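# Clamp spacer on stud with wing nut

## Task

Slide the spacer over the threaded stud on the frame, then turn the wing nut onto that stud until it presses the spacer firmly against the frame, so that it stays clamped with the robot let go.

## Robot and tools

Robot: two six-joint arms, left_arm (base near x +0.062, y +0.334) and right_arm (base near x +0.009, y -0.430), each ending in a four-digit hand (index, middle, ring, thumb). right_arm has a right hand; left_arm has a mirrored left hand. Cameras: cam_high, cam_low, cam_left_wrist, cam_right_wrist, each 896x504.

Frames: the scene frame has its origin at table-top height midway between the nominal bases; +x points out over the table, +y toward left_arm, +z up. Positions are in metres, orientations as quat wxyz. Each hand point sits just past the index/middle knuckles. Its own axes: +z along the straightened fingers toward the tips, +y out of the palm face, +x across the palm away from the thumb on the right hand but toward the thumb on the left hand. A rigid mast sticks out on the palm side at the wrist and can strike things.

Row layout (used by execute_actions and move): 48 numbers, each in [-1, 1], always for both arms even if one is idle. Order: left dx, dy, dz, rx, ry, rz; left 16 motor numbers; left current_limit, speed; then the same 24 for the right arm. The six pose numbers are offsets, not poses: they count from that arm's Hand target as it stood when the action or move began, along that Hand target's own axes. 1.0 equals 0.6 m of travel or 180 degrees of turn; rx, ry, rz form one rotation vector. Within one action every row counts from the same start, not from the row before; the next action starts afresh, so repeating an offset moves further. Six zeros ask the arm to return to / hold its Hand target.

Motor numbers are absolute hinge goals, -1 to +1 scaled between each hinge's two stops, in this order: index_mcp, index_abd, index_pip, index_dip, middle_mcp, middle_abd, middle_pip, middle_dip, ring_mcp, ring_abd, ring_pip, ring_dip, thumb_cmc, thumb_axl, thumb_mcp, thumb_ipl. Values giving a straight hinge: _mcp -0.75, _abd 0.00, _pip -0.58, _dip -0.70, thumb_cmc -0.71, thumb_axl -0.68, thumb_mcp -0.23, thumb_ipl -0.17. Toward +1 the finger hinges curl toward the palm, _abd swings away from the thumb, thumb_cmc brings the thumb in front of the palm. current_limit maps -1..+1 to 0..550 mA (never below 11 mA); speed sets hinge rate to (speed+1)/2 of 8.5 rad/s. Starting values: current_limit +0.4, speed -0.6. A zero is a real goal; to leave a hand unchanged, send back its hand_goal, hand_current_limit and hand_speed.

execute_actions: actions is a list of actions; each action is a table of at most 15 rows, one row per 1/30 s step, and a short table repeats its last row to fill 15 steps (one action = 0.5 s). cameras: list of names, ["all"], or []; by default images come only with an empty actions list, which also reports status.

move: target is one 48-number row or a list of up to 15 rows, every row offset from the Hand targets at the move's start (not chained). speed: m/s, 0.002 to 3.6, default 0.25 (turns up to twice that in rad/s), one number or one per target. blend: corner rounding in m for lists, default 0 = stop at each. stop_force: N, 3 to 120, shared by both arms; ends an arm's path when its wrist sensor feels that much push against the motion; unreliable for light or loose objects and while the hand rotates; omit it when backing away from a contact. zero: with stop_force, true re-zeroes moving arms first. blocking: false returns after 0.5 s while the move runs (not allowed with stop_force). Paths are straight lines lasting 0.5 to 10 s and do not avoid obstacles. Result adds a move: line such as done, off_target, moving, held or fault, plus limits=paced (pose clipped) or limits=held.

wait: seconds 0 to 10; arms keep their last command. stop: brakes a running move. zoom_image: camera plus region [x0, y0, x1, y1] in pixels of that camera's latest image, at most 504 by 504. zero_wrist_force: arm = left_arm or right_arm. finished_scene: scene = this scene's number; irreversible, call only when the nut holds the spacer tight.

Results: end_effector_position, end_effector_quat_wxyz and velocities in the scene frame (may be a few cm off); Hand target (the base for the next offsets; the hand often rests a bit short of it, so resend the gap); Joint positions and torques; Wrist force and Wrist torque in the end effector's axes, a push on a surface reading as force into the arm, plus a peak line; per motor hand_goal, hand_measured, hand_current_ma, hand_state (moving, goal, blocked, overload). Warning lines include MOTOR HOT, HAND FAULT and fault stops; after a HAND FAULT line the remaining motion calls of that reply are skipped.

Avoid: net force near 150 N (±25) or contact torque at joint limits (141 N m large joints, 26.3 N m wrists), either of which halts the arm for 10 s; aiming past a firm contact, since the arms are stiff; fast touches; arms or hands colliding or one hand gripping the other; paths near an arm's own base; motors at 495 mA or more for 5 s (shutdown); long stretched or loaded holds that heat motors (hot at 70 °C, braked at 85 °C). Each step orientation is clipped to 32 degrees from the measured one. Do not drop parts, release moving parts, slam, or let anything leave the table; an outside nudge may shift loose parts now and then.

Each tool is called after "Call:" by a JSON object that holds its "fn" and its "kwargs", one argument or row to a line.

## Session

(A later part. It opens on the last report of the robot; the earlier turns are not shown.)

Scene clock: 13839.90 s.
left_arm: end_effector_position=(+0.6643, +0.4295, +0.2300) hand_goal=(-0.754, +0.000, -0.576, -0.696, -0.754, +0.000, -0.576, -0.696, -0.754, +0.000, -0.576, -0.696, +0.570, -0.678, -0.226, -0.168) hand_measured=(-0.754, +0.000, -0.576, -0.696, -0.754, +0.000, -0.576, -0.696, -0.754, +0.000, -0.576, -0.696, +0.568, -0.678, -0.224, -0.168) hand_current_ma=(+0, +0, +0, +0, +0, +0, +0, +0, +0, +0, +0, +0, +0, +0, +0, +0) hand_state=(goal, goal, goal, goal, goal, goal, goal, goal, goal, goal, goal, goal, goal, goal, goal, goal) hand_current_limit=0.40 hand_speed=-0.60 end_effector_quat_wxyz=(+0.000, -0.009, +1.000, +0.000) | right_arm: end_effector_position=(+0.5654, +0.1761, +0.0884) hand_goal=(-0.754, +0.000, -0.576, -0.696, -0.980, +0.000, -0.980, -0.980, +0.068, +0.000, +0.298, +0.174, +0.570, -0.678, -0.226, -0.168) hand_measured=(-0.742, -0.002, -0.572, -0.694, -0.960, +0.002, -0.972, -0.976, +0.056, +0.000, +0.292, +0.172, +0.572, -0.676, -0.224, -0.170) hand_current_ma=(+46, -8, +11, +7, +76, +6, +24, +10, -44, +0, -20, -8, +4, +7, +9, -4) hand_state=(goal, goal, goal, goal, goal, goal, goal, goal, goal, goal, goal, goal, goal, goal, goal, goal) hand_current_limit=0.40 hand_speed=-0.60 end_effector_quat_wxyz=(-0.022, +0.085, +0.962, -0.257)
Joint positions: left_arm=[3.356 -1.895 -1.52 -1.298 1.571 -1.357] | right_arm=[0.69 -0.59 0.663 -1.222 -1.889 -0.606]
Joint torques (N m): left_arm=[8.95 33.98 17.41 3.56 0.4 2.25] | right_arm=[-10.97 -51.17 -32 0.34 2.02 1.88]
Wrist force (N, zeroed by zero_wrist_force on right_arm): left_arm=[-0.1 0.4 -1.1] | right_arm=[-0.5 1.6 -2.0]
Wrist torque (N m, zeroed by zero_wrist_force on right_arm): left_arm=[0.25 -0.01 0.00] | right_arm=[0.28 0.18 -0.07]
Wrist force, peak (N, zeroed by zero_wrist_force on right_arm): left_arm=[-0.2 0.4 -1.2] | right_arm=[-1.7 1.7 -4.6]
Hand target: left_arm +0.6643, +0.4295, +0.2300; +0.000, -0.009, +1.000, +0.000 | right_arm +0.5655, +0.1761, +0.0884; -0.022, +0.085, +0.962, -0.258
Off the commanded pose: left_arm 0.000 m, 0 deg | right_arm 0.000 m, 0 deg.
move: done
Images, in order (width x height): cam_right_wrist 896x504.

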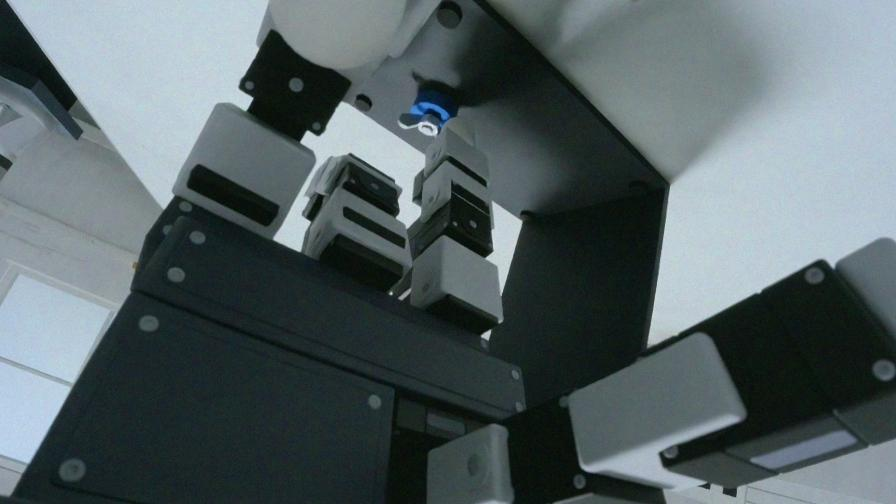

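Call:
{"fn": "move", "kwargs": {
  "target": [
    [0,0,0,0,0,0,-0.754,0,-0.576,-0.696,-0.754,0,-0.576,-0.696,-0.754,0,-0.576,-0.696,0.571,-0.678,-0.226,-0.168,0.4,-0.6,0,0.0087,-0.005,0,0,0,-0.754,0,-0.576,-0.696,-0.98,0,-0.98,-0.98,0.068,0,0.299,0.174,0.571,-0.678,-0.226,-0.168,0.4,-0.6],
    [0,0,0,0,0,0,-0.754,0,-0.576,-0.696,-0.754,0,-0.576,-0.696,-0.754,0,-0.576,-0.696,0.571,-0.678,-0.226,-0.168,0.4,-0.6,0,-0.011,-0.0457,0,0,0,-0.754,0,-0.576,-0.696,-0.98,0,-0.98,-0.98,0.068,0,0.299,0.174,0.571,-0.678,-0.226,-0.168,0.4,-0.6],
    [0,0,0,0,0,0,-0.754,0,-0.576,-0.696,-0.754,0,-0.576,-0.696,-0.754,0,-0.576,-0.696,0.571,-0.678,-0.226,-0.168,0.4,-0.6,0.1977,-0.1261,0.0209,0,-0.16667,-0.28868,-0.754,0,-0.576,-0.696,-0.98,0,-0.98,-0.98,0.068,0,0.299,0.174,0.571,-0.678,-0.226,-0.168,0.4,-0.6],
    [0,0,0,0,0,0,-0.754,0,-0.576,-0.696,-0.754,0,-0.576,-0.696,-0.754,0,-0.576,-0.696,0.571,-0.678,-0.226,-0.168,0.4,-0.6,0.181,-0.3297,0.1383,0,-0.33333,-0.57735,-0.754,0,-0.576,-0.696,-0.98,0,-0.98,-0.98,0.068,0,0.299,0.174,0.571,-0.678,-0.226,-0.168,0.4,-0.6],
    [0,0,0,0,0,0,-0.754,0,-0.576,-0.696,-0.754,0,-0.576,-0.696,-0.754,0,-0.576,-0.696,0.571,-0.678,-0.226,-0.168,0.4,-0.6,0.0698,-0.4103,0.1849,0,-0.43056,-0.74574,-0.754,0,-0.576,-0.696,-0.98,0,-0.98,-0.98,0.068,0,0.299,0.174,0.571,-0.678,-0.226,-0.168,0.4,-0.6],
    [0,0,0,0,0,0,-0.754,0,-0.576,-0.696,-0.754,0,-0.576,-0.696,-0.754,0,-0.576,-0.696,0.571,-0.678,-0.226,-0.168,0.4,-0.6,0.0698,-0.38863,0.22246,0,-0.43056,-0.74574,-0.754,0,-0.576,-0.696,-0.98,0,-0.98,-0.98,0.068,0,0.299,0.174,0.571,-0.678,-0.226,-0.168,0.4,-0.6]
  ],
  "speed": [0.06,0.12,0.35,0.35,0.35,0.08],
  "blend": [0.001,0.004,0.01,0.01,0.003,0],
  "cameras": []
}}

Call:
{"fn": "move", "kwargs": {
  "target": [
    [0,0,0,0,0,0,-0.754,0,-0.576,-0.696,-0.754,0,-0.576,-0.696,-0.754,0,-0.576,-0.696,0.571,-0.678,-0.226,-0.168,0.4,-0.6,-0.00133,-0.00606,0.0035,0,0,0,-0.754,0,-0.576,-0.696,-0.98,0,-0.98,-0.98,0.068,0,0.299,0.174,0.571,-0.678,-0.226,-0.168,0.4,-0.6],
    [0,0,0,0,0,0,-0.754,0,-0.576,-0.696,-0.754,0,-0.576,-0.696,-0.754,0,-0.576,-0.696,0.571,-0.678,-0.226,-0.168,0.4,-0.6,-0.0902,-0.01644,0.00949,0,0.06151,0.10653,-0.754,0,-0.576,-0.696,-0.98,0,-0.98,-0.98,0.068,0,0.299,0.174,0.571,-0.678,-0.226,-0.168,0.4,-0.6],
    [0,0,0,0,0,0,-0.754,0,-0.576,-0.696,-0.754,0,-0.576,-0.696,-0.754,0,-0.576,-0.696,0.571,-0.678,-0.226,-0.168,0.4,-0.6,-0.16745,-0.05494,0.03172,0,0.12302,0.21307,-0.754,0,-0.576,-0.696,-0.98,0,-0.98,-0.98,0.068,0,0.299,0.174,0.571,-0.678,-0.226,-0.168,0.4,-0.6],
    [0,0,0,0,0,0,-0.754,0,-0.576,-0.696,-0.754,0,-0.576,-0.696,-0.754,0,-0.576,-0.696,0.571,-0.678,-0.226,-0.168,0.4,-0.6,-0.22177,-0.11553,0.0667,0,0.18452,0.3196,-0.754,0,-0.576,-0.696,-0.98,0,-0.98,-0.98,0.068,0,0.299,0.174,0.571,-0.678,-0.226,-0.168,0.4,-0.6],
    [0,0,0,0,0,0,-0.754,0,-0.576,-0.696,-0.754,0,-0.576,-0.696,-0.754,0,-0.576,-0.696,0.571,-0.678,-0.226,-0.168,0.4,-0.6,-0.24542,-0.18896,0.10909,0,0.24603,0.42614,-0.754,0,-0.576,-0.696,-0.98,0,-0.98,-0.98,0.068,0,0.299,0.174,0.571,-0.678,-0.226,-0.168,0.4,-0.6],
    [0,0,0,0,0,0,-0.754,0,-0.576,-0.696,-0.754,0,-0.576,-0.696,-0.754,0,-0.576,-0.696,0.571,-0.678,-0.226,-0.168,0.4,-0.6,-0.23527,-0.2642,0.15253,0,0.30754,0.53267,-0.754,0,-0.576,-0.696,-0.98,0,-0.98,-0.98,0.068,0,0.299,0.174,0.571,-0.678,-0.226,-0.168,0.4,-0.6],
    [0,0,0,0,0,0,-0.754,0,-0.576,-0.696,-0.754,0,-0.576,-0.696,-0.754,0,-0.576,-0.696,0.571,-0.678,-0.226,-0.168,0.4,-0.6,-0.19323,-0.33009,0.19058,0,0.36905,0.6392,-0.754,0,-0.576,-0.696,-0.98,0,-0.98,-0.98,0.068,0,0.299,0.174,0.571,-0.678,-0.226,-0.168,0.4,-0.6],
    [0,0,0,0,0,0,-0.754,0,-0.576,-0.696,-0.754,0,-0.576,-0.696,-0.754,0,-0.576,-0.696,0.571,-0.678,-0.226,-0.168,0.4,-0.6,-0.16217,-0.35642,0.20578,0,0.3998,0.69247,-0.754,0,-0.576,-0.696,-0.98,0,-0.98,-0.98,0.068,0,0.299,0.174,0.571,-0.678,-0.226,-0.168,0.4,-0.6],
    [0,0,0,0,0,0,-0.754,0,-0.576,-0.696,-0.754,0,-0.576,-0.696,-0.754,0,-0.576,-0.696,0.571,-0.678,-0.226,-0.168,0.4,-0.6,-0.12593,-0.377,0.21766,0,0.43056,0.74574,-0.754,0,-0.576,-0.696,-0.98,0,-0.98,-0.98,0.068,0,0.299,0.174,0.571,-0.678,-0.226,-0.168,0.4,-0.6]
  ],
  "speed": [0.04,0.25,0.25,0.25,0.25,0.25,0.25,0.25,0.25],
  "blend": [0.001,0.003,0.003,0.003,0.003,0.003,0.003,0.003,0],
  "cameras": ["cam_right_wrist"]
}}

Call:
{"fn": "zoom_image", "kwargs": {
  "camera": "cam_right_wrist",
  "region": [386, 40, 496, 150]
}}

Call:
{"fn": "move", "kwargs": {
  "target": [
    [0,0,0,0,0,0,-0.754,0,-0.576,-0.696,-0.754,0,-0.576,-0.696,-0.754,0,-0.576,-0.696,0.571,-0.678,-0.226,-0.168,0.4,-0.6,0,0.0087,-0.005,0,0,0,-0.754,0,-0.576,-0.696,-0.98,0,-0.98,-0.98,0.068,0,0.299,0.174,0.571,-0.678,-0.226,-0.168,0.4,-0.6],
    [0,0,0,0,0,0,-0.754,0,-0.576,-0.696,-0.754,0,-0.576,-0.696,-0.754,0,-0.576,-0.696,0.571,-0.678,-0.226,-0.168,0.4,-0.6,0,-0.011,-0.0457,0,0,0,-0.754,0,-0.576,-0.696,-0.98,0,-0.98,-0.98,0.068,0,0.299,0.174,0.571,-0.678,-0.226,-0.168,0.4,-0.6],
    [0,0,0,0,0,0,-0.754,0,-0.576,-0.696,-0.754,0,-0.576,-0.696,-0.754,0,-0.576,-0.696,0.571,-0.678,-0.226,-0.168,0.4,-0.6,0.1977,-0.1261,0.0209,0,-0.16667,-0.28868,-0.754,0,-0.576,-0.696,-0.98,0,-0.98,-0.98,0.068,0,0.299,0.174,0.571,-0.678,-0.226,-0.168,0.4,-0.6],
    [0,0,0,0,0,0,-0.754,0,-0.576,-0.696,-0.754,0,-0.576,-0.696,-0.754,0,-0.576,-0.696,0.571,-0.678,-0.226,-0.168,0.4,-0.6,0.181,-0.3297,0.1383,0,-0.33333,-0.57735,-0.754,0,-0.576,-0.696,-0.98,0,-0.98,-0.98,0.068,0,0.299,0.174,0.571,-0.678,-0.226,-0.168,0.4,-0.6],
    [0,0,0,0,0,0,-0.754,0,-0.576,-0.696,-0.754,0,-0.576,-0.696,-0.754,0,-0.576,-0.696,0.571,-0.678,-0.226,-0.168,0.4,-0.6,0.0698,-0.4103,0.1849,0,-0.43056,-0.74574,-0.754,0,-0.576,-0.696,-0.98,0,-0.98,-0.98,0.068,0,0.299,0.174,0.571,-0.678,-0.226,-0.168,0.4,-0.6],
    [0,0,0,0,0,0,-0.754,0,-0.576,-0.696,-0.754,0,-0.576,-0.696,-0.754,0,-0.576,-0.696,0.571,-0.678,-0.226,-0.168,0.4,-0.6,0.0698,-0.3878,0.2239,0,-0.43056,-0.74574,-0.754,0,-0.576,-0.696,-0.98,0,-0.98,-0.98,0.068,0,0.299,0.174,0.571,-0.678,-0.226,-0.168,0.4,-0.6]
  ],
  "speed": [0.06,0.12,0.35,0.35,0.35,0.08],
  "blend": [0.001,0.004,0.01,0.01,0.003,0],
  "cameras": ["cam_right_wrist"]
}}

Call:
{"fn": "zoom_image", "kwargs": {
  "camera": "cam_right_wrist",
  "region": [386, 40, 496, 150]
}}

Call:
{"fn": "move", "kwargs": {
  "target": [
    [0,0,0,0,0,0,-0.754,0,-0.576,-0.696,-0.754,0,-0.576,-0.696,-0.754,0,-0.576,-0.696,0.571,-0.678,-0.226,-0.168,0.4,-0.6,-0.00133,-0.00606,0.0035,0,0,0,-0.754,0,-0.576,-0.696,-0.98,0,-0.98,-0.98,0.068,0,0.299,0.174,0.571,-0.678,-0.226,-0.168,0.4,-0.6],
    [0,0,0,0,0,0,-0.754,0,-0.576,-0.696,-0.754,0,-0.576,-0.696,-0.754,0,-0.576,-0.696,0.571,-0.678,-0.226,-0.168,0.4,-0.6,-0.0902,-0.01644,0.00949,0,0.06151,0.10653,-0.754,0,-0.576,-0.696,-0.98,0,-0.98,-0.98,0.068,0,0.299,0.174,0.571,-0.678,-0.226,-0.168,0.4,-0.6],
    [0,0,0,0,0,0,-0.754,0,-0.576,-0.696,-0.754,0,-0.576,-0.696,-0.754,0,-0.576,-0.696,0.571,-0.678,-0.226,-0.168,0.4,-0.6,-0.16745,-0.05494,0.03172,0,0.12302,0.21307,-0.754,0,-0.576,-0.696,-0.98,0,-0.98,-0.98,0.068,0,0.299,0.174,0.571,-0.678,-0.226,-0.168,0.4,-0.6],
    [0,0,0,0,0,0,-0.754,0,-0.576,-0.696,-0.754,0,-0.576,-0.696,-0.754,0,-0.576,-0.696,0.571,-0.678,-0.226,-0.168,0.4,-0.6,-0.22177,-0.11553,0.0667,0,0.18452,0.3196,-0.754,0,-0.576,-0.696,-0.98,0,-0.98,-0.98,0.068,0,0.299,0.174,0.571,-0.678,-0.226,-0.168,0.4,-0.6],
    [0,0,0,0,0,0,-0.754,0,-0.576,-0.696,-0.754,0,-0.576,-0.696,-0.754,0,-0.576,-0.696,0.571,-0.678,-0.226,-0.168,0.4,-0.6,-0.24542,-0.18896,0.10909,0,0.24603,0.42614,-0.754,0,-0.576,-0.696,-0.98,0,-0.98,-0.98,0.068,0,0.299,0.174,0.571,-0.678,-0.226,-0.168,0.4,-0.6],
    [0,0,0,0,0,0,-0.754,0,-0.576,-0.696,-0.754,0,-0.576,-0.696,-0.754,0,-0.576,-0.696,0.571,-0.678,-0.226,-0.168,0.4,-0.6,-0.23527,-0.2642,0.15253,0,0.30754,0.53267,-0.754,0,-0.576,-0.696,-0.98,0,-0.98,-0.98,0.068,0,0.299,0.174,0.571,-0.678,-0.226,-0.168,0.4,-0.6],
    [0,0,0,0,0,0,-0.754,0,-0.576,-0.696,-0.754,0,-0.576,-0.696,-0.754,0,-0.576,-0.696,0.571,-0.678,-0.226,-0.168,0.4,-0.6,-0.19323,-0.33009,0.19058,0,0.36905,0.6392,-0.754,0,-0.576,-0.696,-0.98,0,-0.98,-0.98,0.068,0,0.299,0.174,0.571,-0.678,-0.226,-0.168,0.4,-0.6],
    [0,0,0,0,0,0,-0.754,0,-0.576,-0.696,-0.754,0,-0.576,-0.696,-0.754,0,-0.576,-0.696,0.571,-0.678,-0.226,-0.168,0.4,-0.6,-0.16217,-0.35642,0.20578,0,0.3998,0.69247,-0.754,0,-0.576,-0.696,-0.98,0,-0.98,-0.98,0.068,0,0.299,0.174,0.571,-0.678,-0.226,-0.168,0.4,-0.6],
    [0,0,0,0,0,0,-0.754,0,-0.576,-0.696,-0.754,0,-0.576,-0.696,-0.754,0,-0.576,-0.696,0.571,-0.678,-0.226,-0.168,0.4,-0.6,-0.12593,-0.377,0.21766,0,0.43056,0.74574,-0.754,0,-0.576,-0.696,-0.98,0,-0.98,-0.98,0.068,0,0.299,0.174,0.571,-0.678,-0.226,-0.168,0.4,-0.6]
  ],
  "speed": [0.04,0.25,0.25,0.25,0.25,0.25,0.25,0.25,0.25],
  "blend": [0.001,0.003,0.003,0.003,0.003,0.003,0.003,0.003,0],
  "cameras": ["cam_right_wrist"]
}}

Call:
{"fn": "zoom_image", "kwargs": {
  "camera": "cam_right_wrist",
  "region": [386, 40, 496, 150]
}}

Scene clock: 13917.73 s.
left_arm: end_effector_position=(+0.6643, +0.4295, +0.2300) hand_goal=(-0.754, +0.000, -0.576, -0.696, -0.754, +0.000, -0.576, -0.696, -0.754, +0.000, -0.576, -0.696, +0.570, -0.678, -0.226, -0.168) hand_measured=(-0.754, +0.000, -0.576, -0.696, -0.754, +0.000, -0.576, -0.696, -0.754, +0.000, -0.576, -0.696, +0.568, -0.678, -0.224, -0.168) hand_current_ma=(+0, +0, +0, +0, +0, +0, +0, +0, +0, +0, +0, +0, +0, +0, +0, +0) hand_state=(goal, goal, goal, goal, goal, goal, goal, goal, goal, goal, goal, goal, goal, goal, goal, goal) hand_current_limit=0.40 hand_speed=-0.60 end_effector_quat_wxyz=(+0.000, -0.009, +1.000, +0.000) | right_arm: end_effector_position=(+0.4771, -0.0811, +0.0894) hand_goal=(-0.754, +0.000, -0.576, -0.696, -0.980, +0.000, -0.980, -0.980, +0.068, +0.000, +0.298, +0.174, +0.570, -0.678, -0.226, -0.168) hand_measured=(-0.742, -0.002, -0.572, -0.694, -0.960, +0.002, -0.972, -0.976, +0.056, +0.000, +0.292, +0.172, +0.572, -0.676, -0.224, -0.170) hand_current_ma=(+46, -7, +11, +7, +76, +6, +24, +10, -44, +0, -20, -8, +4, +7, +9, -4) hand_state=(goal, goal, goal, goal, goal, goal, goal, goal, goal, goal, goal, goal, goal, goal, goal, goal) hand_current_limit=0.40 hand_speed=-0.60 end_effector_quat_wxyz=(-0.247, +0.921, -0.291, +0.079)
Joint positions: left_arm=[3.356 -1.895 -1.52 -1.298 1.571 -1.357] | right_arm=[0.306 -1.186 1.939 -2.764 -1.275 -3.698]
Joint torques (N m): left_arm=[8.66 33.49 17.66 3.56 0.37 2.16] | right_arm=[-10.92 -27.25 -7.4 -4.78 2.74 -2.02]
Wrist force (N, zeroed by zero_wrist_force on right_arm): left_arm=[0.1 0.4 -0.9] | right_arm=[-1.0 1.3 -2.1]
Wrist torque (N m, zeroed by zero_wrist_force on right_arm): left_arm=[0.23 -0.03 0.02] | right_arm=[0.24 0.21 0.02]
Wrist force, peak (N, zeroed by zero_wrist_force on right_arm): left_arm=[-0.1 0.4 -1.3] | right_arm=[-0.8 2.3 -2.5]
Hand target: left_arm +0.6643, +0.4295, +0.2300; +0.000, -0.009, +1.000, +0.000 | right_arm +0.4771, -0.0811, +0.0892; -0.247, +0.921, -0.291, +0.079
Off the commanded pose: left_arm 0.000 m, 0 deg | right_arm 0.000 m, 0 deg.
move: done
No camera images: "cameras" was empty.

Scene clock: 13924.10 s.
left_arm: end_effector_position=(+0.6643, +0.4295, +0.2300) hand_goal=(-0.754, +0.000, -0.576, -0.696, -0.754, +0.000, -0.576, -0.696, -0.754, +0.000, -0.576, -0.696, +0.570, -0.678, -0.226, -0.168) hand_measured=(-0.754, +0.000, -0.576, -0.696, -0.754, +0.000, -0.576, -0.696, -0.754, +0.000, -0.576, -0.696, +0.568, -0.678, -0.224, -0.168) hand_current_ma=(+0, +0, +0, +0, +0, +0, +0, +0, +0, +0, +0, +0, +0, +0, +0, +0) hand_state=(goal, goal, goal, goal, goal, goal, goal, goal, goal, goal, goal, goal, goal, goal, goal, goal) hand_current_limit=0.40 hand_speed=-0.60 end_effector_quat_wxyz=(+0.000, -0.009, +1.000, +0.000) | right_arm: end_effector_position=(+0.5655, +0.1760, +0.0894) hand_goal=(-0.754, +0.000, -0.576, -0.696, -0.980, +0.000, -0.980, -0.980, +0.068, +0.000, +0.298, +0.174, +0.570, -0.678, -0.226, -0.168) hand_measured=(-0.742, -0.002, -0.572, -0.694, -0.960, +0.002, -0.972, -0.976, +0.056, +0.000, +0.292, +0.172, +0.572, -0.676, -0.224, -0.170) hand_current_ma=(+46, -7, +11, +7, +76, +6, +24, +10, -44, +0, -20, -8, +4, +7, +9, -4) hand_state=(goal, goal, goal, goal, goal, goal, goal, goal, goal, goal, goal, goal, goal, goal, goal, goal) hand_current_limit=0.40 hand_speed=-0.60 end_effector_quat_wxyz=(-0.022, +0.085, +0.962, -0.257)
Joint positions: left_arm=[3.356 -1.895 -1.52 -1.298 1.571 -1.357] | right_arm=[0.69 -0.591 0.661 -1.219 -1.889 -0.607]
Joint torques (N m): left_arm=[8.57 33.88 17.6 3.61 0.38 2.11] | right_arm=[-11.52 -50.68 -31.85 0.63 1.9 2.06]
Wrist force (N, zeroed by zero_wrist_force on right_arm): left_arm=[-0.1 0.4 -1.0] | right_arm=[-0.6 1.7 -2.2]
Wrist torque (N m, zeroed by zero_wrist_force on right_arm): left_arm=[0.25 -0.01 0.00] | right_arm=[0.32 0.19 -0.07]
Wrist force, peak (N, zeroed by zero_wrist_force on right_arm): left_arm=[-0.2 0.5 -1.2] | right_arm=[-1.2 1.4 -2.5]
Hand target: left_arm +0.6643, +0.4295, +0.2300; +0.000, -0.009, +1.000, +0.000 | right_arm +0.5655, +0.1761, +0.0894; -0.022, +0.085, +0.962, -0.258
Off the commanded pose: left_arm 0.000 m, 0 deg | right_arm 0.000 m, 0 deg.
move: done
Images, in order (width x height): cam_right_wrist 896x504.

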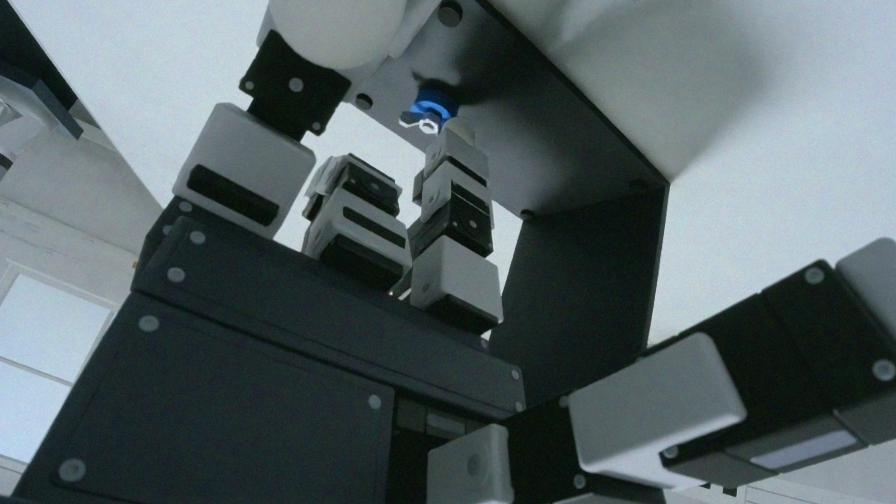

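Scaled by 4.582.

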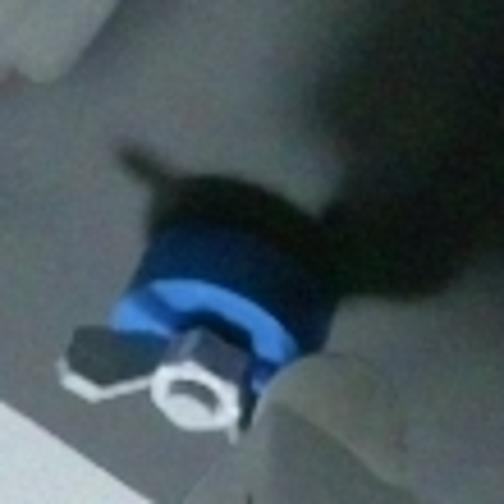

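Scene clock: 13929.33 s.
left_arm: end_effector_position=(+0.6643, +0.4295, +0.2300) hand_goal=(-0.754, +0.000, -0.576, -0.696, -0.754, +0.000, -0.576, -0.696, -0.754, +0.000, -0.576, -0.696, +0.570, -0.678, -0.226, -0.168) hand_measured=(-0.754, +0.000, -0.576, -0.696, -0.754, +0.000, -0.576, -0.696, -0.754, +0.000, -0.576, -0.696, +0.568, -0.678, -0.224, -0.168) hand_current_ma=(+0, +0, +0, +0, +0, +0, +0, +0, +0, +0, +0, +0, +0, +0, +0, +0) hand_state=(goal, goal, goal, goal, goal, goal, goal, goal, goal, goal, goal, goal, goal, goal, goal, goal) hand_current_limit=0.40 hand_speed=-0.60 end_effector_quat_wxyz=(+0.000, -0.009, +1.000, +0.000) | right_arm: end_effector_position=(+0.4771, -0.0811, +0.0894) hand_goal=(-0.754, +0.000, -0.576, -0.696, -0.980, +0.000, -0.980, -0.980, +0.068, +0.000, +0.298, +0.174, +0.570, -0.678, -0.226, -0.168) hand_measured=(-0.742, -0.002, -0.572, -0.694, -0.960, +0.002, -0.972, -0.976, +0.056, +0.000, +0.292, +0.172, +0.572, -0.676, -0.224, -0.170) hand_current_ma=(+46, -7, +11, +7, +76, +6, +24, +10, -43, +0, -20, -8, +4, +7, +9, -4) hand_state=(goal, goal, goal, goal, goal, goal, goal, goal, goal, goal, goal, goal, goal, goal, goal, goal) hand_current_limit=0.40 hand_speed=-0.60 end_effector_quat_wxyz=(-0.247, +0.921, -0.291, +0.079)
Joint positions: left_arm=[3.356 -1.895 -1.52 -1.298 1.571 -1.357] | right_arm=[0.305 -1.186 1.939 -2.764 -1.275 -3.698]
Joint torques (N m): left_arm=[8.61 33.51 17.65 3.6 0.25 2.28] | right_arm=[-10.66 -28.36 -6.93 -4.8 2.83 -2.11]
Wrist force (N, zeroed by zero_wrist_force on right_arm): left_arm=[-0.1 0.4 -1.1] | right_arm=[-0.7 1.3 -1.8]
Wrist torque (N m, zeroed by zero_wrist_force on right_arm): left_arm=[0.24 -0.02 0.01] | right_arm=[0.22 0.17 0.04]
Wrist force, peak (N, zeroed by zero_wrist_force on right_arm): left_arm=[0.0 0.4 -1.3] | right_arm=[-0.5 2.3 -2.5]
Hand target: left_arm +0.6643, +0.4295, +0.2300; +0.000, -0.009, +1.000, +0.000 | right_arm +0.4772, -0.0811, +0.0892; -0.247, +0.921, -0.291, +0.079
Off the commanded pose: left_arm 0.000 m, 0 deg | right_arm 0.000 m, 0 deg.
move: done
Images, in order (width x height): cam_right_wrist 896x504.

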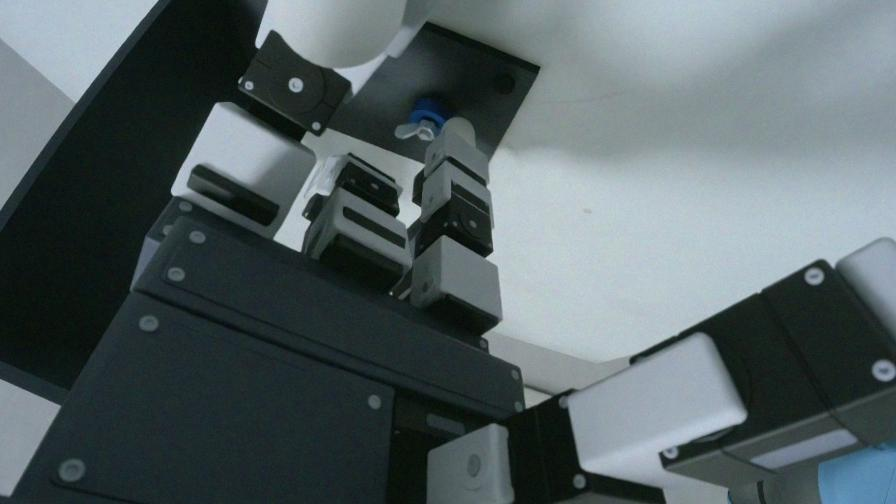

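Scaled by 4.582.

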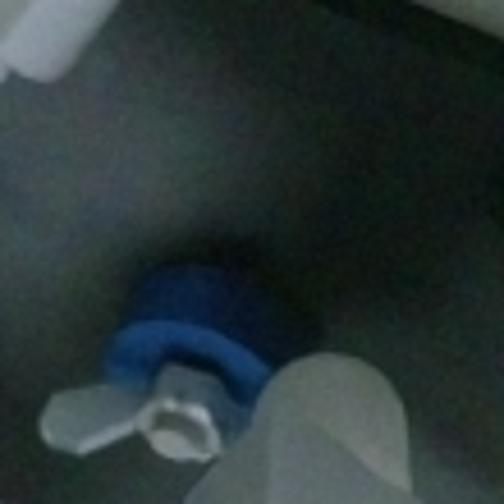

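Scene clock: 13935.70 s.
left_arm: end_effector_position=(+0.6643, +0.4295, +0.2300) hand_goal=(-0.754, +0.000, -0.576, -0.696, -0.754, +0.000, -0.576, -0.696, -0.754, +0.000, -0.576, -0.696, +0.570, -0.678, -0.226, -0.168) hand_measured=(-0.754, +0.000, -0.576, -0.696, -0.754, +0.000, -0.576, -0.696, -0.754, +0.000, -0.576, -0.696, +0.568, -0.678, -0.224, -0.168) hand_current_ma=(+0, +0, +0, +0, +0, +0, +0, +0, +0, +0, +0, +0, +0, +0, +0, +0) hand_state=(goal, goal, goal, goal, goal, goal, goal, goal, goal, goal, goal, goal, goal, goal, goal, goal) hand_current_limit=0.40 hand_speed=-0.60 end_effector_quat_wxyz=(+0.000, -0.009, +1.000, +0.000) | right_arm: end_effector_position=(+0.5655, +0.1760, +0.0894) hand_goal=(-0.754, +0.000, -0.576, -0.696, -0.980, +0.000, -0.980, -0.980, +0.068, +0.000, +0.298, +0.174, +0.570, -0.678, -0.226, -0.168) hand_measured=(-0.742, -0.002, -0.572, -0.694, -0.960, +0.002, -0.972, -0.976, +0.056, +0.000, +0.292, +0.172, +0.572, -0.676, -0.224, -0.170) hand_current_ma=(+46, -7, +11, +7, +76, +6, +24, +10, -43, +0, -20, -8, +4, +7, +9, -4) hand_state=(goal, goal, goal, goal, goal, goal, goal, goal, goal, goal, goal, goal, goal, goal, goal, goal) hand_current_limit=0.40 hand_speed=-0.60 end_effector_quat_wxyz=(-0.022, +0.085, +0.962, -0.257)
Joint positions: left_arm=[3.356 -1.895 -1.52 -1.298 1.571 -1.357] | right_arm=[0.69 -0.591 0.661 -1.219 -1.889 -0.607]
Joint torques (N m): left_arm=[8.91 33 17.1 3.64 0.36 2.26] | right_arm=[-10.78 -50.36 -32.61 0.6 1.92 2.09]
Wrist force (N, zeroed by zero_wrist_force on right_arm): left_arm=[0.1 0.1 -1.0] | right_arm=[-0.8 1.7 -2.1]
Wrist torque (N m, zeroed by zero_wrist_force on right_arm): left_arm=[0.21 -0.05 0.03] | right_arm=[0.30 0.22 -0.09]
Wrist force, peak (N, zeroed by zero_wrist_force on right_arm): left_arm=[-0.1 0.5 -1.3] | right_arm=[-1.1 1.6 -2.6]
Hand target: left_arm +0.6643, +0.4295, +0.2300; +0.000, -0.009, +1.000, +0.000 | right_arm +0.5655, +0.1760, +0.0894; -0.022, +0.085, +0.962, -0.258
Off the commanded pose: left_arm 0.000 m, 0 deg | right_arm 0.000 m, 0 deg.
move: done
Images, in order (width x height): cam_right_wrist 896x504.

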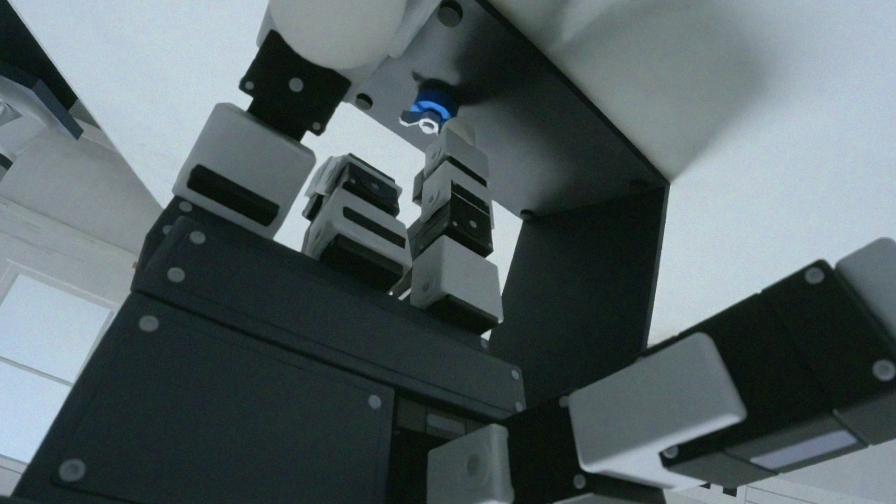

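Scaled by 4.582.

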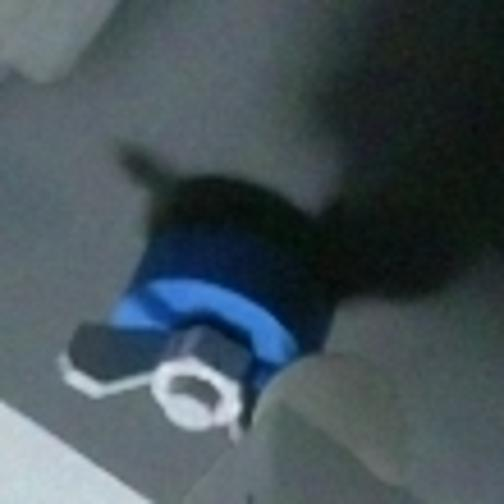

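Call:
{"fn": "move", "kwargs": {
  "target": [
    [0,0,0,0,0,0,-0.754,0,-0.576,-0.696,-0.754,0,-0.576,-0.696,-0.754,0,-0.576,-0.696,0.571,-0.678,-0.226,-0.168,0.4,-0.6,0,0.0087,-0.005,0,0,0,-0.754,0,-0.576,-0.696,-0.98,0,-0.98,-0.98,0.068,0,0.299,0.174,0.571,-0.678,-0.226,-0.168,0.4,-0.6],
    [0,0,0,0,0,0,-0.754,0,-0.576,-0.696,-0.754,0,-0.576,-0.696,-0.754,0,-0.576,-0.696,0.571,-0.678,-0.226,-0.168,0.4,-0.6,0,-0.011,-0.0457,0,0,0,-0.754,0,-0.576,-0.696,-0.98,0,-0.98,-0.98,0.068,0,0.299,0.174,0.571,-0.678,-0.226,-0.168,0.4,-0.6],
    [0,0,0,0,0,0,-0.754,0,-0.576,-0.696,-0.754,0,-0.576,-0.696,-0.754,0,-0.576,-0.696,0.571,-0.678,-0.226,-0.168,0.4,-0.6,0.1977,-0.1261,0.0209,0,-0.16667,-0.28868,-0.754,0,-0.576,-0.696,-0.98,0,-0.98,-0.98,0.068,0,0.299,0.174,0.571,-0.678,-0.226,-0.168,0.4,-0.6],
    [0,0,0,0,0,0,-0.754,0,-0.576,-0.696,-0.754,0,-0.576,-0.696,-0.754,0,-0.576,-0.696,0.571,-0.678,-0.226,-0.168,0.4,-0.6,0.181,-0.3297,0.1383,0,-0.33333,-0.57735,-0.754,0,-0.576,-0.696,-0.98,0,-0.98,-0.98,0.068,0,0.299,0.174,0.571,-0.678,-0.226,-0.168,0.4,-0.6],
    [0,0,0,0,0,0,-0.754,0,-0.576,-0.696,-0.754,0,-0.576,-0.696,-0.754,0,-0.576,-0.696,0.571,-0.678,-0.226,-0.168,0.4,-0.6,0.0698,-0.4103,0.1849,0,-0.43056,-0.74574,-0.754,0,-0.576,-0.696,-0.98,0,-0.98,-0.98,0.068,0,0.299,0.174,0.571,-0.678,-0.226,-0.168,0.4,-0.6],
    [0,0,0,0,0,0,-0.754,0,-0.576,-0.696,-0.754,0,-0.576,-0.696,-0.754,0,-0.576,-0.696,0.571,-0.678,-0.226,-0.168,0.4,-0.6,0.0698,-0.3878,0.2239,0,-0.43056,-0.74574,-0.754,0,-0.576,-0.696,-0.98,0,-0.98,-0.98,0.068,0,0.299,0.174,0.571,-0.678,-0.226,-0.168,0.4,-0.6]
  ],
  "speed": [0.06,0.12,0.35,0.35,0.35,0.08],
  "blend": [0.001,0.004,0.01,0.01,0.003,0],
  "cameras": []
}}

Call:
{"fn": "move", "kwargs": {
  "target": [
    [0,0,0,0,0,0,-0.754,0,-0.576,-0.696,-0.754,0,-0.576,-0.696,-0.754,0,-0.576,-0.696,0.571,-0.678,-0.226,-0.168,0.4,-0.6,-0.00133,-0.00606,0.0035,0,0,0,-0.754,0,-0.576,-0.696,-0.98,0,-0.98,-0.98,0.068,0,0.299,0.174,0.571,-0.678,-0.226,-0.168,0.4,-0.6],
    [0,0,0,0,0,0,-0.754,0,-0.576,-0.696,-0.754,0,-0.576,-0.696,-0.754,0,-0.576,-0.696,0.571,-0.678,-0.226,-0.168,0.4,-0.6,-0.0902,-0.01644,0.00949,0,0.06151,0.10653,-0.754,0,-0.576,-0.696,-0.98,0,-0.98,-0.98,0.068,0,0.299,0.174,0.571,-0.678,-0.226,-0.168,0.4,-0.6],
    [0,0,0,0,0,0,-0.754,0,-0.576,-0.696,-0.754,0,-0.576,-0.696,-0.754,0,-0.576,-0.696,0.571,-0.678,-0.226,-0.168,0.4,-0.6,-0.16745,-0.05494,0.03172,0,0.12302,0.21307,-0.754,0,-0.576,-0.696,-0.98,0,-0.98,-0.98,0.068,0,0.299,0.174,0.571,-0.678,-0.226,-0.168,0.4,-0.6],
    [0,0,0,0,0,0,-0.754,0,-0.576,-0.696,-0.754,0,-0.576,-0.696,-0.754,0,-0.576,-0.696,0.571,-0.678,-0.226,-0.168,0.4,-0.6,-0.22177,-0.11553,0.0667,0,0.18452,0.3196,-0.754,0,-0.576,-0.696,-0.98,0,-0.98,-0.98,0.068,0,0.299,0.174,0.571,-0.678,-0.226,-0.168,0.4,-0.6],
    [0,0,0,0,0,0,-0.754,0,-0.576,-0.696,-0.754,0,-0.576,-0.696,-0.754,0,-0.576,-0.696,0.571,-0.678,-0.226,-0.168,0.4,-0.6,-0.24542,-0.18896,0.10909,0,0.24603,0.42614,-0.754,0,-0.576,-0.696,-0.98,0,-0.98,-0.98,0.068,0,0.299,0.174,0.571,-0.678,-0.226,-0.168,0.4,-0.6],
    [0,0,0,0,0,0,-0.754,0,-0.576,-0.696,-0.754,0,-0.576,-0.696,-0.754,0,-0.576,-0.696,0.571,-0.678,-0.226,-0.168,0.4,-0.6,-0.23527,-0.2642,0.15253,0,0.30754,0.53267,-0.754,0,-0.576,-0.696,-0.98,0,-0.98,-0.98,0.068,0,0.299,0.174,0.571,-0.678,-0.226,-0.168,0.4,-0.6],
    [0,0,0,0,0,0,-0.754,0,-0.576,-0.696,-0.754,0,-0.576,-0.696,-0.754,0,-0.576,-0.696,0.571,-0.678,-0.226,-0.168,0.4,-0.6,-0.19323,-0.33009,0.19058,0,0.36905,0.6392,-0.754,0,-0.576,-0.696,-0.98,0,-0.98,-0.98,0.068,0,0.299,0.174,0.571,-0.678,-0.226,-0.168,0.4,-0.6],
    [0,0,0,0,0,0,-0.754,0,-0.576,-0.696,-0.754,0,-0.576,-0.696,-0.754,0,-0.576,-0.696,0.571,-0.678,-0.226,-0.168,0.4,-0.6,-0.16217,-0.35642,0.20578,0,0.3998,0.69247,-0.754,0,-0.576,-0.696,-0.98,0,-0.98,-0.98,0.068,0,0.299,0.174,0.571,-0.678,-0.226,-0.168,0.4,-0.6],
    [0,0,0,0,0,0,-0.754,0,-0.576,-0.696,-0.754,0,-0.576,-0.696,-0.754,0,-0.576,-0.696,0.571,-0.678,-0.226,-0.168,0.4,-0.6,-0.12593,-0.377,0.21766,0,0.43056,0.74574,-0.754,0,-0.576,-0.696,-0.98,0,-0.98,-0.98,0.068,0,0.299,0.174,0.571,-0.678,-0.226,-0.168,0.4,-0.6]
  ],
  "speed": [0.04,0.25,0.25,0.25,0.25,0.25,0.25,0.25,0.25],
  "blend": [0.001,0.003,0.003,0.003,0.003,0.003,0.003,0.003,0],
  "cameras": ["cam_right_wrist"]
}}

Call:
{"fn": "zoom_image", "kwargs": {
  "camera": "cam_right_wrist",
  "region": [386, 40, 496, 150]
}}

Call:
{"fn": "move", "kwargs": {
  "target": [
    [0,0,0,0,0,0,-0.754,0,-0.576,-0.696,-0.754,0,-0.576,-0.696,-0.754,0,-0.576,-0.696,0.571,-0.678,-0.226,-0.168,0.4,-0.6,0,0.0087,-0.005,0,0,0,-0.754,0,-0.576,-0.696,-0.98,0,-0.98,-0.98,0.068,0,0.299,0.174,0.571,-0.678,-0.226,-0.168,0.4,-0.6],
    [0,0,0,0,0,0,-0.754,0,-0.576,-0.696,-0.754,0,-0.576,-0.696,-0.754,0,-0.576,-0.696,0.571,-0.678,-0.226,-0.168,0.4,-0.6,0,-0.011,-0.0457,0,0,0,-0.754,0,-0.576,-0.696,-0.98,0,-0.98,-0.98,0.068,0,0.299,0.174,0.571,-0.678,-0.226,-0.168,0.4,-0.6],
    [0,0,0,0,0,0,-0.754,0,-0.576,-0.696,-0.754,0,-0.576,-0.696,-0.754,0,-0.576,-0.696,0.571,-0.678,-0.226,-0.168,0.4,-0.6,0.1977,-0.1261,0.0209,0,-0.16667,-0.28868,-0.754,0,-0.576,-0.696,-0.98,0,-0.98,-0.98,0.068,0,0.299,0.174,0.571,-0.678,-0.226,-0.168,0.4,-0.6],
    [0,0,0,0,0,0,-0.754,0,-0.576,-0.696,-0.754,0,-0.576,-0.696,-0.754,0,-0.576,-0.696,0.571,-0.678,-0.226,-0.168,0.4,-0.6,0.181,-0.3297,0.1383,0,-0.33333,-0.57735,-0.754,0,-0.576,-0.696,-0.98,0,-0.98,-0.98,0.068,0,0.299,0.174,0.571,-0.678,-0.226,-0.168,0.4,-0.6],
    [0,0,0,0,0,0,-0.754,0,-0.576,-0.696,-0.754,0,-0.576,-0.696,-0.754,0,-0.576,-0.696,0.571,-0.678,-0.226,-0.168,0.4,-0.6,0.0698,-0.4103,0.1849,0,-0.43056,-0.74574,-0.754,0,-0.576,-0.696,-0.98,0,-0.98,-0.98,0.068,0,0.299,0.174,0.571,-0.678,-0.226,-0.168,0.4,-0.6],
    [0,0,0,0,0,0,-0.754,0,-0.576,-0.696,-0.754,0,-0.576,-0.696,-0.754,0,-0.576,-0.696,0.571,-0.678,-0.226,-0.168,0.4,-0.6,0.0698,-0.3878,0.2239,0,-0.43056,-0.74574,-0.754,0,-0.576,-0.696,-0.98,0,-0.98,-0.98,0.068,0,0.299,0.174,0.571,-0.678,-0.226,-0.168,0.4,-0.6]
  ],
  "speed": [0.06,0.12,0.35,0.35,0.35,0.08],
  "blend": [0.001,0.004,0.01,0.01,0.003,0],
  "cameras": []
}}

Call:
{"fn": "move", "kwargs": {
  "target": [
    [0,0,0,0,0,0,-0.754,0,-0.576,-0.696,-0.754,0,-0.576,-0.696,-0.754,0,-0.576,-0.696,0.571,-0.678,-0.226,-0.168,0.4,-0.6,-0.00133,-0.00606,0.0035,0,0,0,-0.754,0,-0.576,-0.696,-0.98,0,-0.98,-0.98,0.068,0,0.299,0.174,0.571,-0.678,-0.226,-0.168,0.4,-0.6],
    [0,0,0,0,0,0,-0.754,0,-0.576,-0.696,-0.754,0,-0.576,-0.696,-0.754,0,-0.576,-0.696,0.571,-0.678,-0.226,-0.168,0.4,-0.6,-0.0902,-0.01644,0.00949,0,0.06151,0.10653,-0.754,0,-0.576,-0.696,-0.98,0,-0.98,-0.98,0.068,0,0.299,0.174,0.571,-0.678,-0.226,-0.168,0.4,-0.6],
    [0,0,0,0,0,0,-0.754,0,-0.576,-0.696,-0.754,0,-0.576,-0.696,-0.754,0,-0.576,-0.696,0.571,-0.678,-0.226,-0.168,0.4,-0.6,-0.16745,-0.05494,0.03172,0,0.12302,0.21307,-0.754,0,-0.576,-0.696,-0.98,0,-0.98,-0.98,0.068,0,0.299,0.174,0.571,-0.678,-0.226,-0.168,0.4,-0.6],
    [0,0,0,0,0,0,-0.754,0,-0.576,-0.696,-0.754,0,-0.576,-0.696,-0.754,0,-0.576,-0.696,0.571,-0.678,-0.226,-0.168,0.4,-0.6,-0.22177,-0.11553,0.0667,0,0.18452,0.3196,-0.754,0,-0.576,-0.696,-0.98,0,-0.98,-0.98,0.068,0,0.299,0.174,0.571,-0.678,-0.226,-0.168,0.4,-0.6],
    [0,0,0,0,0,0,-0.754,0,-0.576,-0.696,-0.754,0,-0.576,-0.696,-0.754,0,-0.576,-0.696,0.571,-0.678,-0.226,-0.168,0.4,-0.6,-0.24542,-0.18896,0.10909,0,0.24603,0.42614,-0.754,0,-0.576,-0.696,-0.98,0,-0.98,-0.98,0.068,0,0.299,0.174,0.571,-0.678,-0.226,-0.168,0.4,-0.6],
    [0,0,0,0,0,0,-0.754,0,-0.576,-0.696,-0.754,0,-0.576,-0.696,-0.754,0,-0.576,-0.696,0.571,-0.678,-0.226,-0.168,0.4,-0.6,-0.23527,-0.2642,0.15253,0,0.30754,0.53267,-0.754,0,-0.576,-0.696,-0.98,0,-0.98,-0.98,0.068,0,0.299,0.174,0.571,-0.678,-0.226,-0.168,0.4,-0.6],
    [0,0,0,0,0,0,-0.754,0,-0.576,-0.696,-0.754,0,-0.576,-0.696,-0.754,0,-0.576,-0.696,0.571,-0.678,-0.226,-0.168,0.4,-0.6,-0.19323,-0.33009,0.19058,0,0.36905,0.6392,-0.754,0,-0.576,-0.696,-0.98,0,-0.98,-0.98,0.068,0,0.299,0.174,0.571,-0.678,-0.226,-0.168,0.4,-0.6],
    [0,0,0,0,0,0,-0.754,0,-0.576,-0.696,-0.754,0,-0.576,-0.696,-0.754,0,-0.576,-0.696,0.571,-0.678,-0.226,-0.168,0.4,-0.6,-0.16217,-0.35642,0.20578,0,0.3998,0.69247,-0.754,0,-0.576,-0.696,-0.98,0,-0.98,-0.98,0.068,0,0.299,0.174,0.571,-0.678,-0.226,-0.168,0.4,-0.6],
    [0,0,0,0,0,0,-0.754,0,-0.576,-0.696,-0.754,0,-0.576,-0.696,-0.754,0,-0.576,-0.696,0.571,-0.678,-0.226,-0.168,0.4,-0.6,-0.12593,-0.377,0.21766,0,0.43056,0.74574,-0.754,0,-0.576,-0.696,-0.98,0,-0.98,-0.98,0.068,0,0.299,0.174,0.571,-0.678,-0.226,-0.168,0.4,-0.6]
  ],
  "speed": [0.04,0.25,0.25,0.25,0.25,0.25,0.25,0.25,0.25],
  "blend": [0.001,0.003,0.003,0.003,0.003,0.003,0.003,0.003,0],
  "cameras": ["cam_right_wrist"]
}}

Call:
{"fn": "zoom_image", "kwargs": {
  "camera": "cam_right_wrist",
  "region": [386, 40, 496, 150]
}}

Scene clock: 14001.20 s.
left_arm: end_effector_position=(+0.6643, +0.4295, +0.2300) hand_goal=(-0.754, +0.000, -0.576, -0.696, -0.754, +0.000, -0.576, -0.696, -0.754, +0.000, -0.576, -0.696, +0.570, -0.678, -0.226, -0.168) hand_measured=(-0.754, +0.000, -0.576, -0.696, -0.754, +0.000, -0.576, -0.696, -0.754, +0.000, -0.576, -0.696, +0.568, -0.678, -0.224, -0.168) hand_current_ma=(+0, +0, +0, +0, +0, +0, +0, +0, +0, +0, +0, +0, +0, +0, +0, +0) hand_state=(goal, goal, goal, goal, goal, goal, goal, goal, goal, goal, goal, goal, goal, goal, goal, goal) hand_current_limit=0.40 hand_speed=-0.60 end_effector_quat_wxyz=(+0.000, -0.009, +1.000, +0.000) | right_arm: end_effector_position=(+0.4772, -0.0811, +0.0894) hand_goal=(-0.754, +0.000, -0.576, -0.696, -0.980, +0.000, -0.980, -0.980, +0.068, +0.000, +0.298, +0.174, +0.570, -0.678, -0.226, -0.168) hand_measured=(-0.742, -0.002, -0.572, -0.694, -0.960, +0.002, -0.972, -0.976, +0.056, +0.000, +0.292, +0.172, +0.572, -0.676, -0.224, -0.170) hand_current_ma=(+46, -7, +11, +7, +75, +6, +24, +10, -43, +0, -20, -8, +4, +7, +9, -4) hand_state=(goal, goal, goal, goal, goal, goal, goal, goal, goal, goal, goal, goal, goal, goal, goal, goal) hand_current_limit=0.40 hand_speed=-0.60 end_effector_quat_wxyz=(-0.247, +0.921, -0.291, +0.079)
Joint positions: left_arm=[3.356 -1.895 -1.52 -1.298 1.571 -1.357] | right_arm=[0.305 -1.186 1.939 -2.764 -1.275 -3.698]
Joint torques (N m): left_arm=[8.27 33.37 17.12 3.5 0.34 2.28] | right_arm=[-11.57 -26.75 -7.19 -5.03 2.8 -2.01]
Wrist force (N, zeroed by zero_wrist_force on right_arm): left_arm=[-0.1 0.5 -1.2] | right_arm=[-0.9 1.3 -1.9]
Wrist torque (N m, zeroed by zero_wrist_force on right_arm): left_arm=[0.27 -0.02 0.01] | right_arm=[0.23 0.20 0.02]
Wrist force, peak (N, zeroed by zero_wrist_force on right_arm): left_arm=[0.0 0.3 -1.4] | right_arm=[-1.4 1.4 -2.7]
Hand target: left_arm +0.6643, +0.4295, +0.2300; +0.000, -0.009, +1.000, +0.000 | right_arm +0.4772, -0.0811, +0.0892; -0.247, +0.921, -0.291, +0.079
Off the commanded pose: left_arm 0.000 m, 0 deg | right_arm 0.000 m, 0 deg.
move: done
No camera images: "cameras" was empty.

Scene clock: 14007.57 s.
left_arm: end_effector_position=(+0.6643, +0.4295, +0.2300) hand_goal=(-0.754, +0.000, -0.576, -0.696, -0.754, +0.000, -0.576, -0.696, -0.754, +0.000, -0.576, -0.696, +0.570, -0.678, -0.226, -0.168) hand_measured=(-0.754, +0.000, -0.576, -0.696, -0.754, +0.000, -0.576, -0.696, -0.754, +0.000, -0.576, -0.696, +0.568, -0.678, -0.224, -0.168) hand_current_ma=(+0, +0, +0, +0, +0, +0, +0, +0, +0, +0, +0, +0, +0, +0, +0, +0) hand_state=(goal, goal, goal, goal, goal, goal, goal, goal, goal, goal, goal, goal, goal, goal, goal, goal) hand_current_limit=0.40 hand_speed=-0.60 end_effector_quat_wxyz=(+0.000, -0.009, +1.000, +0.000) | right_arm: end_effector_position=(+0.5655, +0.1760, +0.0894) hand_goal=(-0.754, +0.000, -0.576, -0.696, -0.980, +0.000, -0.980, -0.980, +0.068, +0.000, +0.298, +0.174, +0.570, -0.678, -0.226, -0.168) hand_measured=(-0.742, -0.002, -0.572, -0.694, -0.960, +0.002, -0.972, -0.976, +0.056, +0.000, +0.292, +0.172, +0.572, -0.676, -0.224, -0.170) hand_current_ma=(+46, -7, +11, +7, +75, +6, +24, +10, -43, +0, -20, -8, +4, +7, +9, -4) hand_state=(goal, goal, goal, goal, goal, goal, goal, goal, goal, goal, goal, goal, goal, goal, goal, goal) hand_current_limit=0.40 hand_speed=-0.60 end_effector_quat_wxyz=(-0.022, +0.085, +0.962, -0.257)
Joint positions: left_arm=[3.356 -1.895 -1.52 -1.298 1.571 -1.357] | right_arm=[0.69 -0.591 0.661 -1.219 -1.889 -0.607]
Joint torques (N m): left_arm=[8.12 33.5 17.27 3.57 0.42 2.18] | right_arm=[-10.98 -51.06 -33.67 0.54 1.94 2]
Wrist force (N, zeroed by zero_wrist_force on right_arm): left_arm=[0.0 0.3 -0.8] | right_arm=[-1.0 1.7 -2.0]
Wrist torque (N m, zeroed by zero_wrist_force on right_arm): left_arm=[0.21 -0.02 0.02] | right_arm=[0.29 0.24 -0.10]
Wrist force, peak (N, zeroed by zero_wrist_force on right_arm): left_arm=[-0.1 0.5 -1.3] | right_arm=[-1.4 1.4 -2.6]
Hand target: left_arm +0.6643, +0.4295, +0.2300; +0.000, -0.009, +1.000, +0.000 | right_arm +0.5655, +0.1760, +0.0894; -0.022, +0.085, +0.962, -0.258
Off the commanded pose: left_arm 0.000 m, 0 deg | right_arm 0.000 m, 0 deg.
move: done
Images, in order (width x height): cam_right_wrist 896x504.

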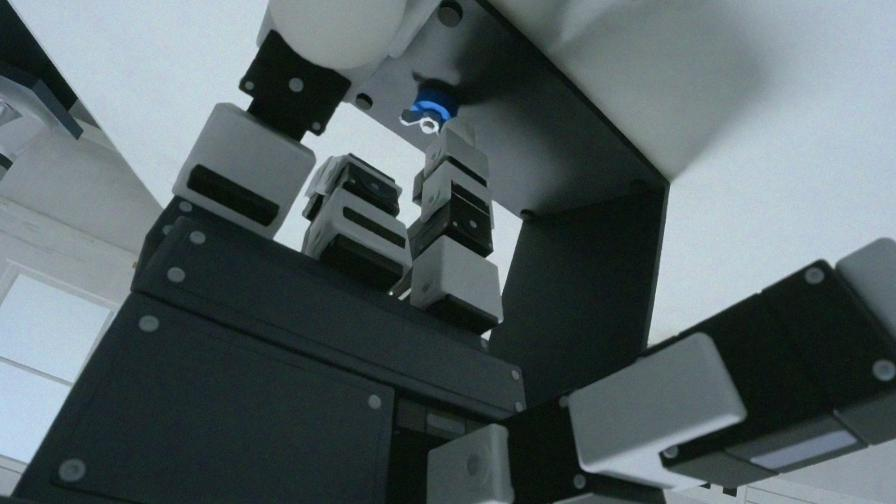

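Scaled by 4.582.

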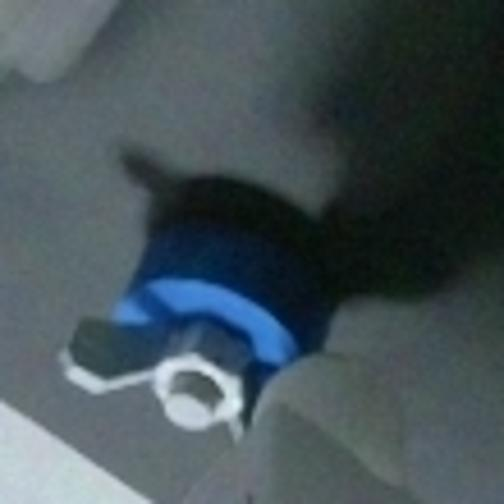

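Scene clock: 14012.80 s.
left_arm: end_effector_position=(+0.6643, +0.4295, +0.2300) hand_goal=(-0.754, +0.000, -0.576, -0.696, -0.754, +0.000, -0.576, -0.696, -0.754, +0.000, -0.576, -0.696, +0.570, -0.678, -0.226, -0.168) hand_measured=(-0.754, +0.000, -0.576, -0.696, -0.754, +0.000, -0.576, -0.696, -0.754, +0.000, -0.576, -0.696, +0.568, -0.678, -0.224, -0.168) hand_current_ma=(+0, +0, +0, +0, +0, +0, +0, +0, +0, +0, +0, +0, +0, +0, +0, +0) hand_state=(goal, goal, goal, goal, goal, goal, goal, goal, goal, goal, goal, goal, goal, goal, goal, goal) hand_current_limit=0.40 hand_speed=-0.60 end_effector_quat_wxyz=(+0.000, -0.009, +1.000, +0.000) | right_arm: end_effector_position=(+0.4772, -0.0812, +0.0894) hand_goal=(-0.754, +0.000, -0.576, -0.696, -0.980, +0.000, -0.980, -0.980, +0.068, +0.000, +0.298, +0.174, +0.570, -0.678, -0.226, -0.168) hand_measured=(-0.742, -0.002, -0.572, -0.694, -0.960, +0.002, -0.972, -0.976, +0.056, +0.000, +0.292, +0.172, +0.572, -0.676, -0.224, -0.170) hand_current_ma=(+46, -7, +11, +7, +75, +6, +24, +10, -43, +0, -20, -8, +4, +7, +9, -4) hand_state=(goal, goal, goal, goal, goal, goal, goal, goal, goal, goal, goal, goal, goal, goal, goal, goal) hand_current_limit=0.40 hand_speed=-0.60 end_effector_quat_wxyz=(-0.247, +0.921, -0.291, +0.079)
Joint positions: left_arm=[3.356 -1.895 -1.52 -1.298 1.571 -1.357] | right_arm=[0.305 -1.186 1.939 -2.764 -1.275 -3.699]
Joint torques (N m): left_arm=[8.15 32.79 16.79 3.54 0.3 2.18] | right_arm=[-11.22 -27.94 -7.14 -4.99 2.85 -2.16]
Wrist force (N, zeroed by zero_wrist_force on right_arm): left_arm=[0.0 0.4 -1.1] | right_arm=[-0.9 1.6 -1.9]
Wrist torque (N m, zeroed by zero_wrist_force on right_arm): left_arm=[0.25 -0.03 0.01] | right_arm=[0.26 0.20 0.03]
Wrist force, peak (N, zeroed by zero_wrist_force on right_arm): left_arm=[0.1 0.5 -1.3] | right_arm=[-1.2 1.5 -2.6]
Hand target: left_arm +0.6643, +0.4295, +0.2300; +0.000, -0.009, +1.000, +0.000 | right_arm +0.4772, -0.0812, +0.0892; -0.247, +0.921, -0.291, +0.079
Off the commanded pose: left_arm 0.000 m, 0 deg | right_arm 0.000 m, 0 deg.
move: done
No camera images: "cameras" was empty.

Scene clock: 14019.17 s.
left_arm: end_effector_position=(+0.6643, +0.4295, +0.2300) hand_goal=(-0.754, +0.000, -0.576, -0.696, -0.754, +0.000, -0.576, -0.696, -0.754, +0.000, -0.576, -0.696, +0.570, -0.678, -0.226, -0.168) hand_measured=(-0.754, +0.000, -0.576, -0.696, -0.754, +0.000, -0.576, -0.696, -0.754, +0.000, -0.576, -0.696, +0.568, -0.678, -0.224, -0.168) hand_current_ma=(+0, +0, +0, +0, +0, +0, +0, +0, +0, +0, +0, +0, +0, +0, +0, +0) hand_state=(goal, goal, goal, goal, goal, goal, goal, goal, goal, goal, goal, goal, goal, goal, goal, goal) hand_current_limit=0.40 hand_speed=-0.60 end_effector_quat_wxyz=(+0.000, -0.009, +1.000, +0.000) | right_arm: end_effector_position=(+0.5655, +0.1760, +0.0894) hand_goal=(-0.754, +0.000, -0.576, -0.696, -0.980, +0.000, -0.980, -0.980, +0.068, +0.000, +0.298, +0.174, +0.570, -0.678, -0.226, -0.168) hand_measured=(-0.738, -0.002, -0.570, -0.692, -0.960, +0.002, -0.972, -0.976, +0.056, +0.000, +0.292, +0.172, +0.572, -0.676, -0.224, -0.170) hand_current_ma=(+60, -7, +17, +9, +75, +6, +24, +10, -43, +0, -20, -8, +4, +7, +9, -4) hand_state=(goal, goal, goal, goal, goal, goal, goal, goal, goal, goal, goal, goal, goal, goal, goal, goal) hand_current_limit=0.40 hand_speed=-0.60 end_effector_quat_wxyz=(-0.022, +0.085, +0.962, -0.257)
Joint positions: left_arm=[3.356 -1.895 -1.52 -1.298 1.571 -1.357] | right_arm=[0.69 -0.591 0.661 -1.22 -1.889 -0.607]
Joint torques (N m): left_arm=[8.42 32.89 17.25 3.61 0.39 2.25] | right_arm=[-11.04 -50.99 -32.46 0.52 1.92 2.15]
Wrist force (N, zeroed by zero_wrist_force on right_arm): left_arm=[-0.2 0.2 -1.1] | right_arm=[-0.8 1.6 -2.4]
Wrist torque (N m, zeroed by zero_wrist_force on right_arm): left_arm=[0.23 0.01 0.00] | right_arm=[0.31 0.22 -0.09]
Wrist force, peak (N, zeroed by zero_wrist_force on right_arm): left_arm=[-0.1 0.5 -1.2] | right_arm=[-0.9 4.2 -2.9]
Hand target: left_arm +0.6643, +0.4295, +0.2300; +0.000, -0.009, +1.000, +0.000 | right_arm +0.5656, +0.1760, +0.0894; -0.022, +0.085, +0.962, -0.258
Off the commanded pose: left_arm 0.000 m, 0 deg | right_arm 0.000 m, 0 deg.
move: done
Images, in order (width x height): cam_right_wrist 896x504.

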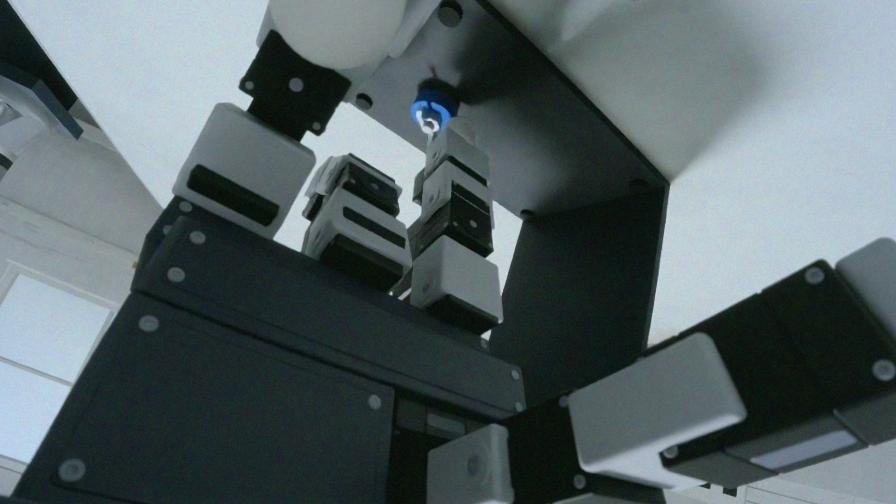

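Scaled by 4.582.

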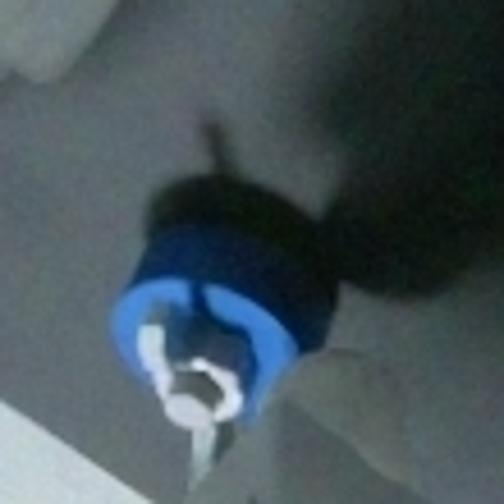

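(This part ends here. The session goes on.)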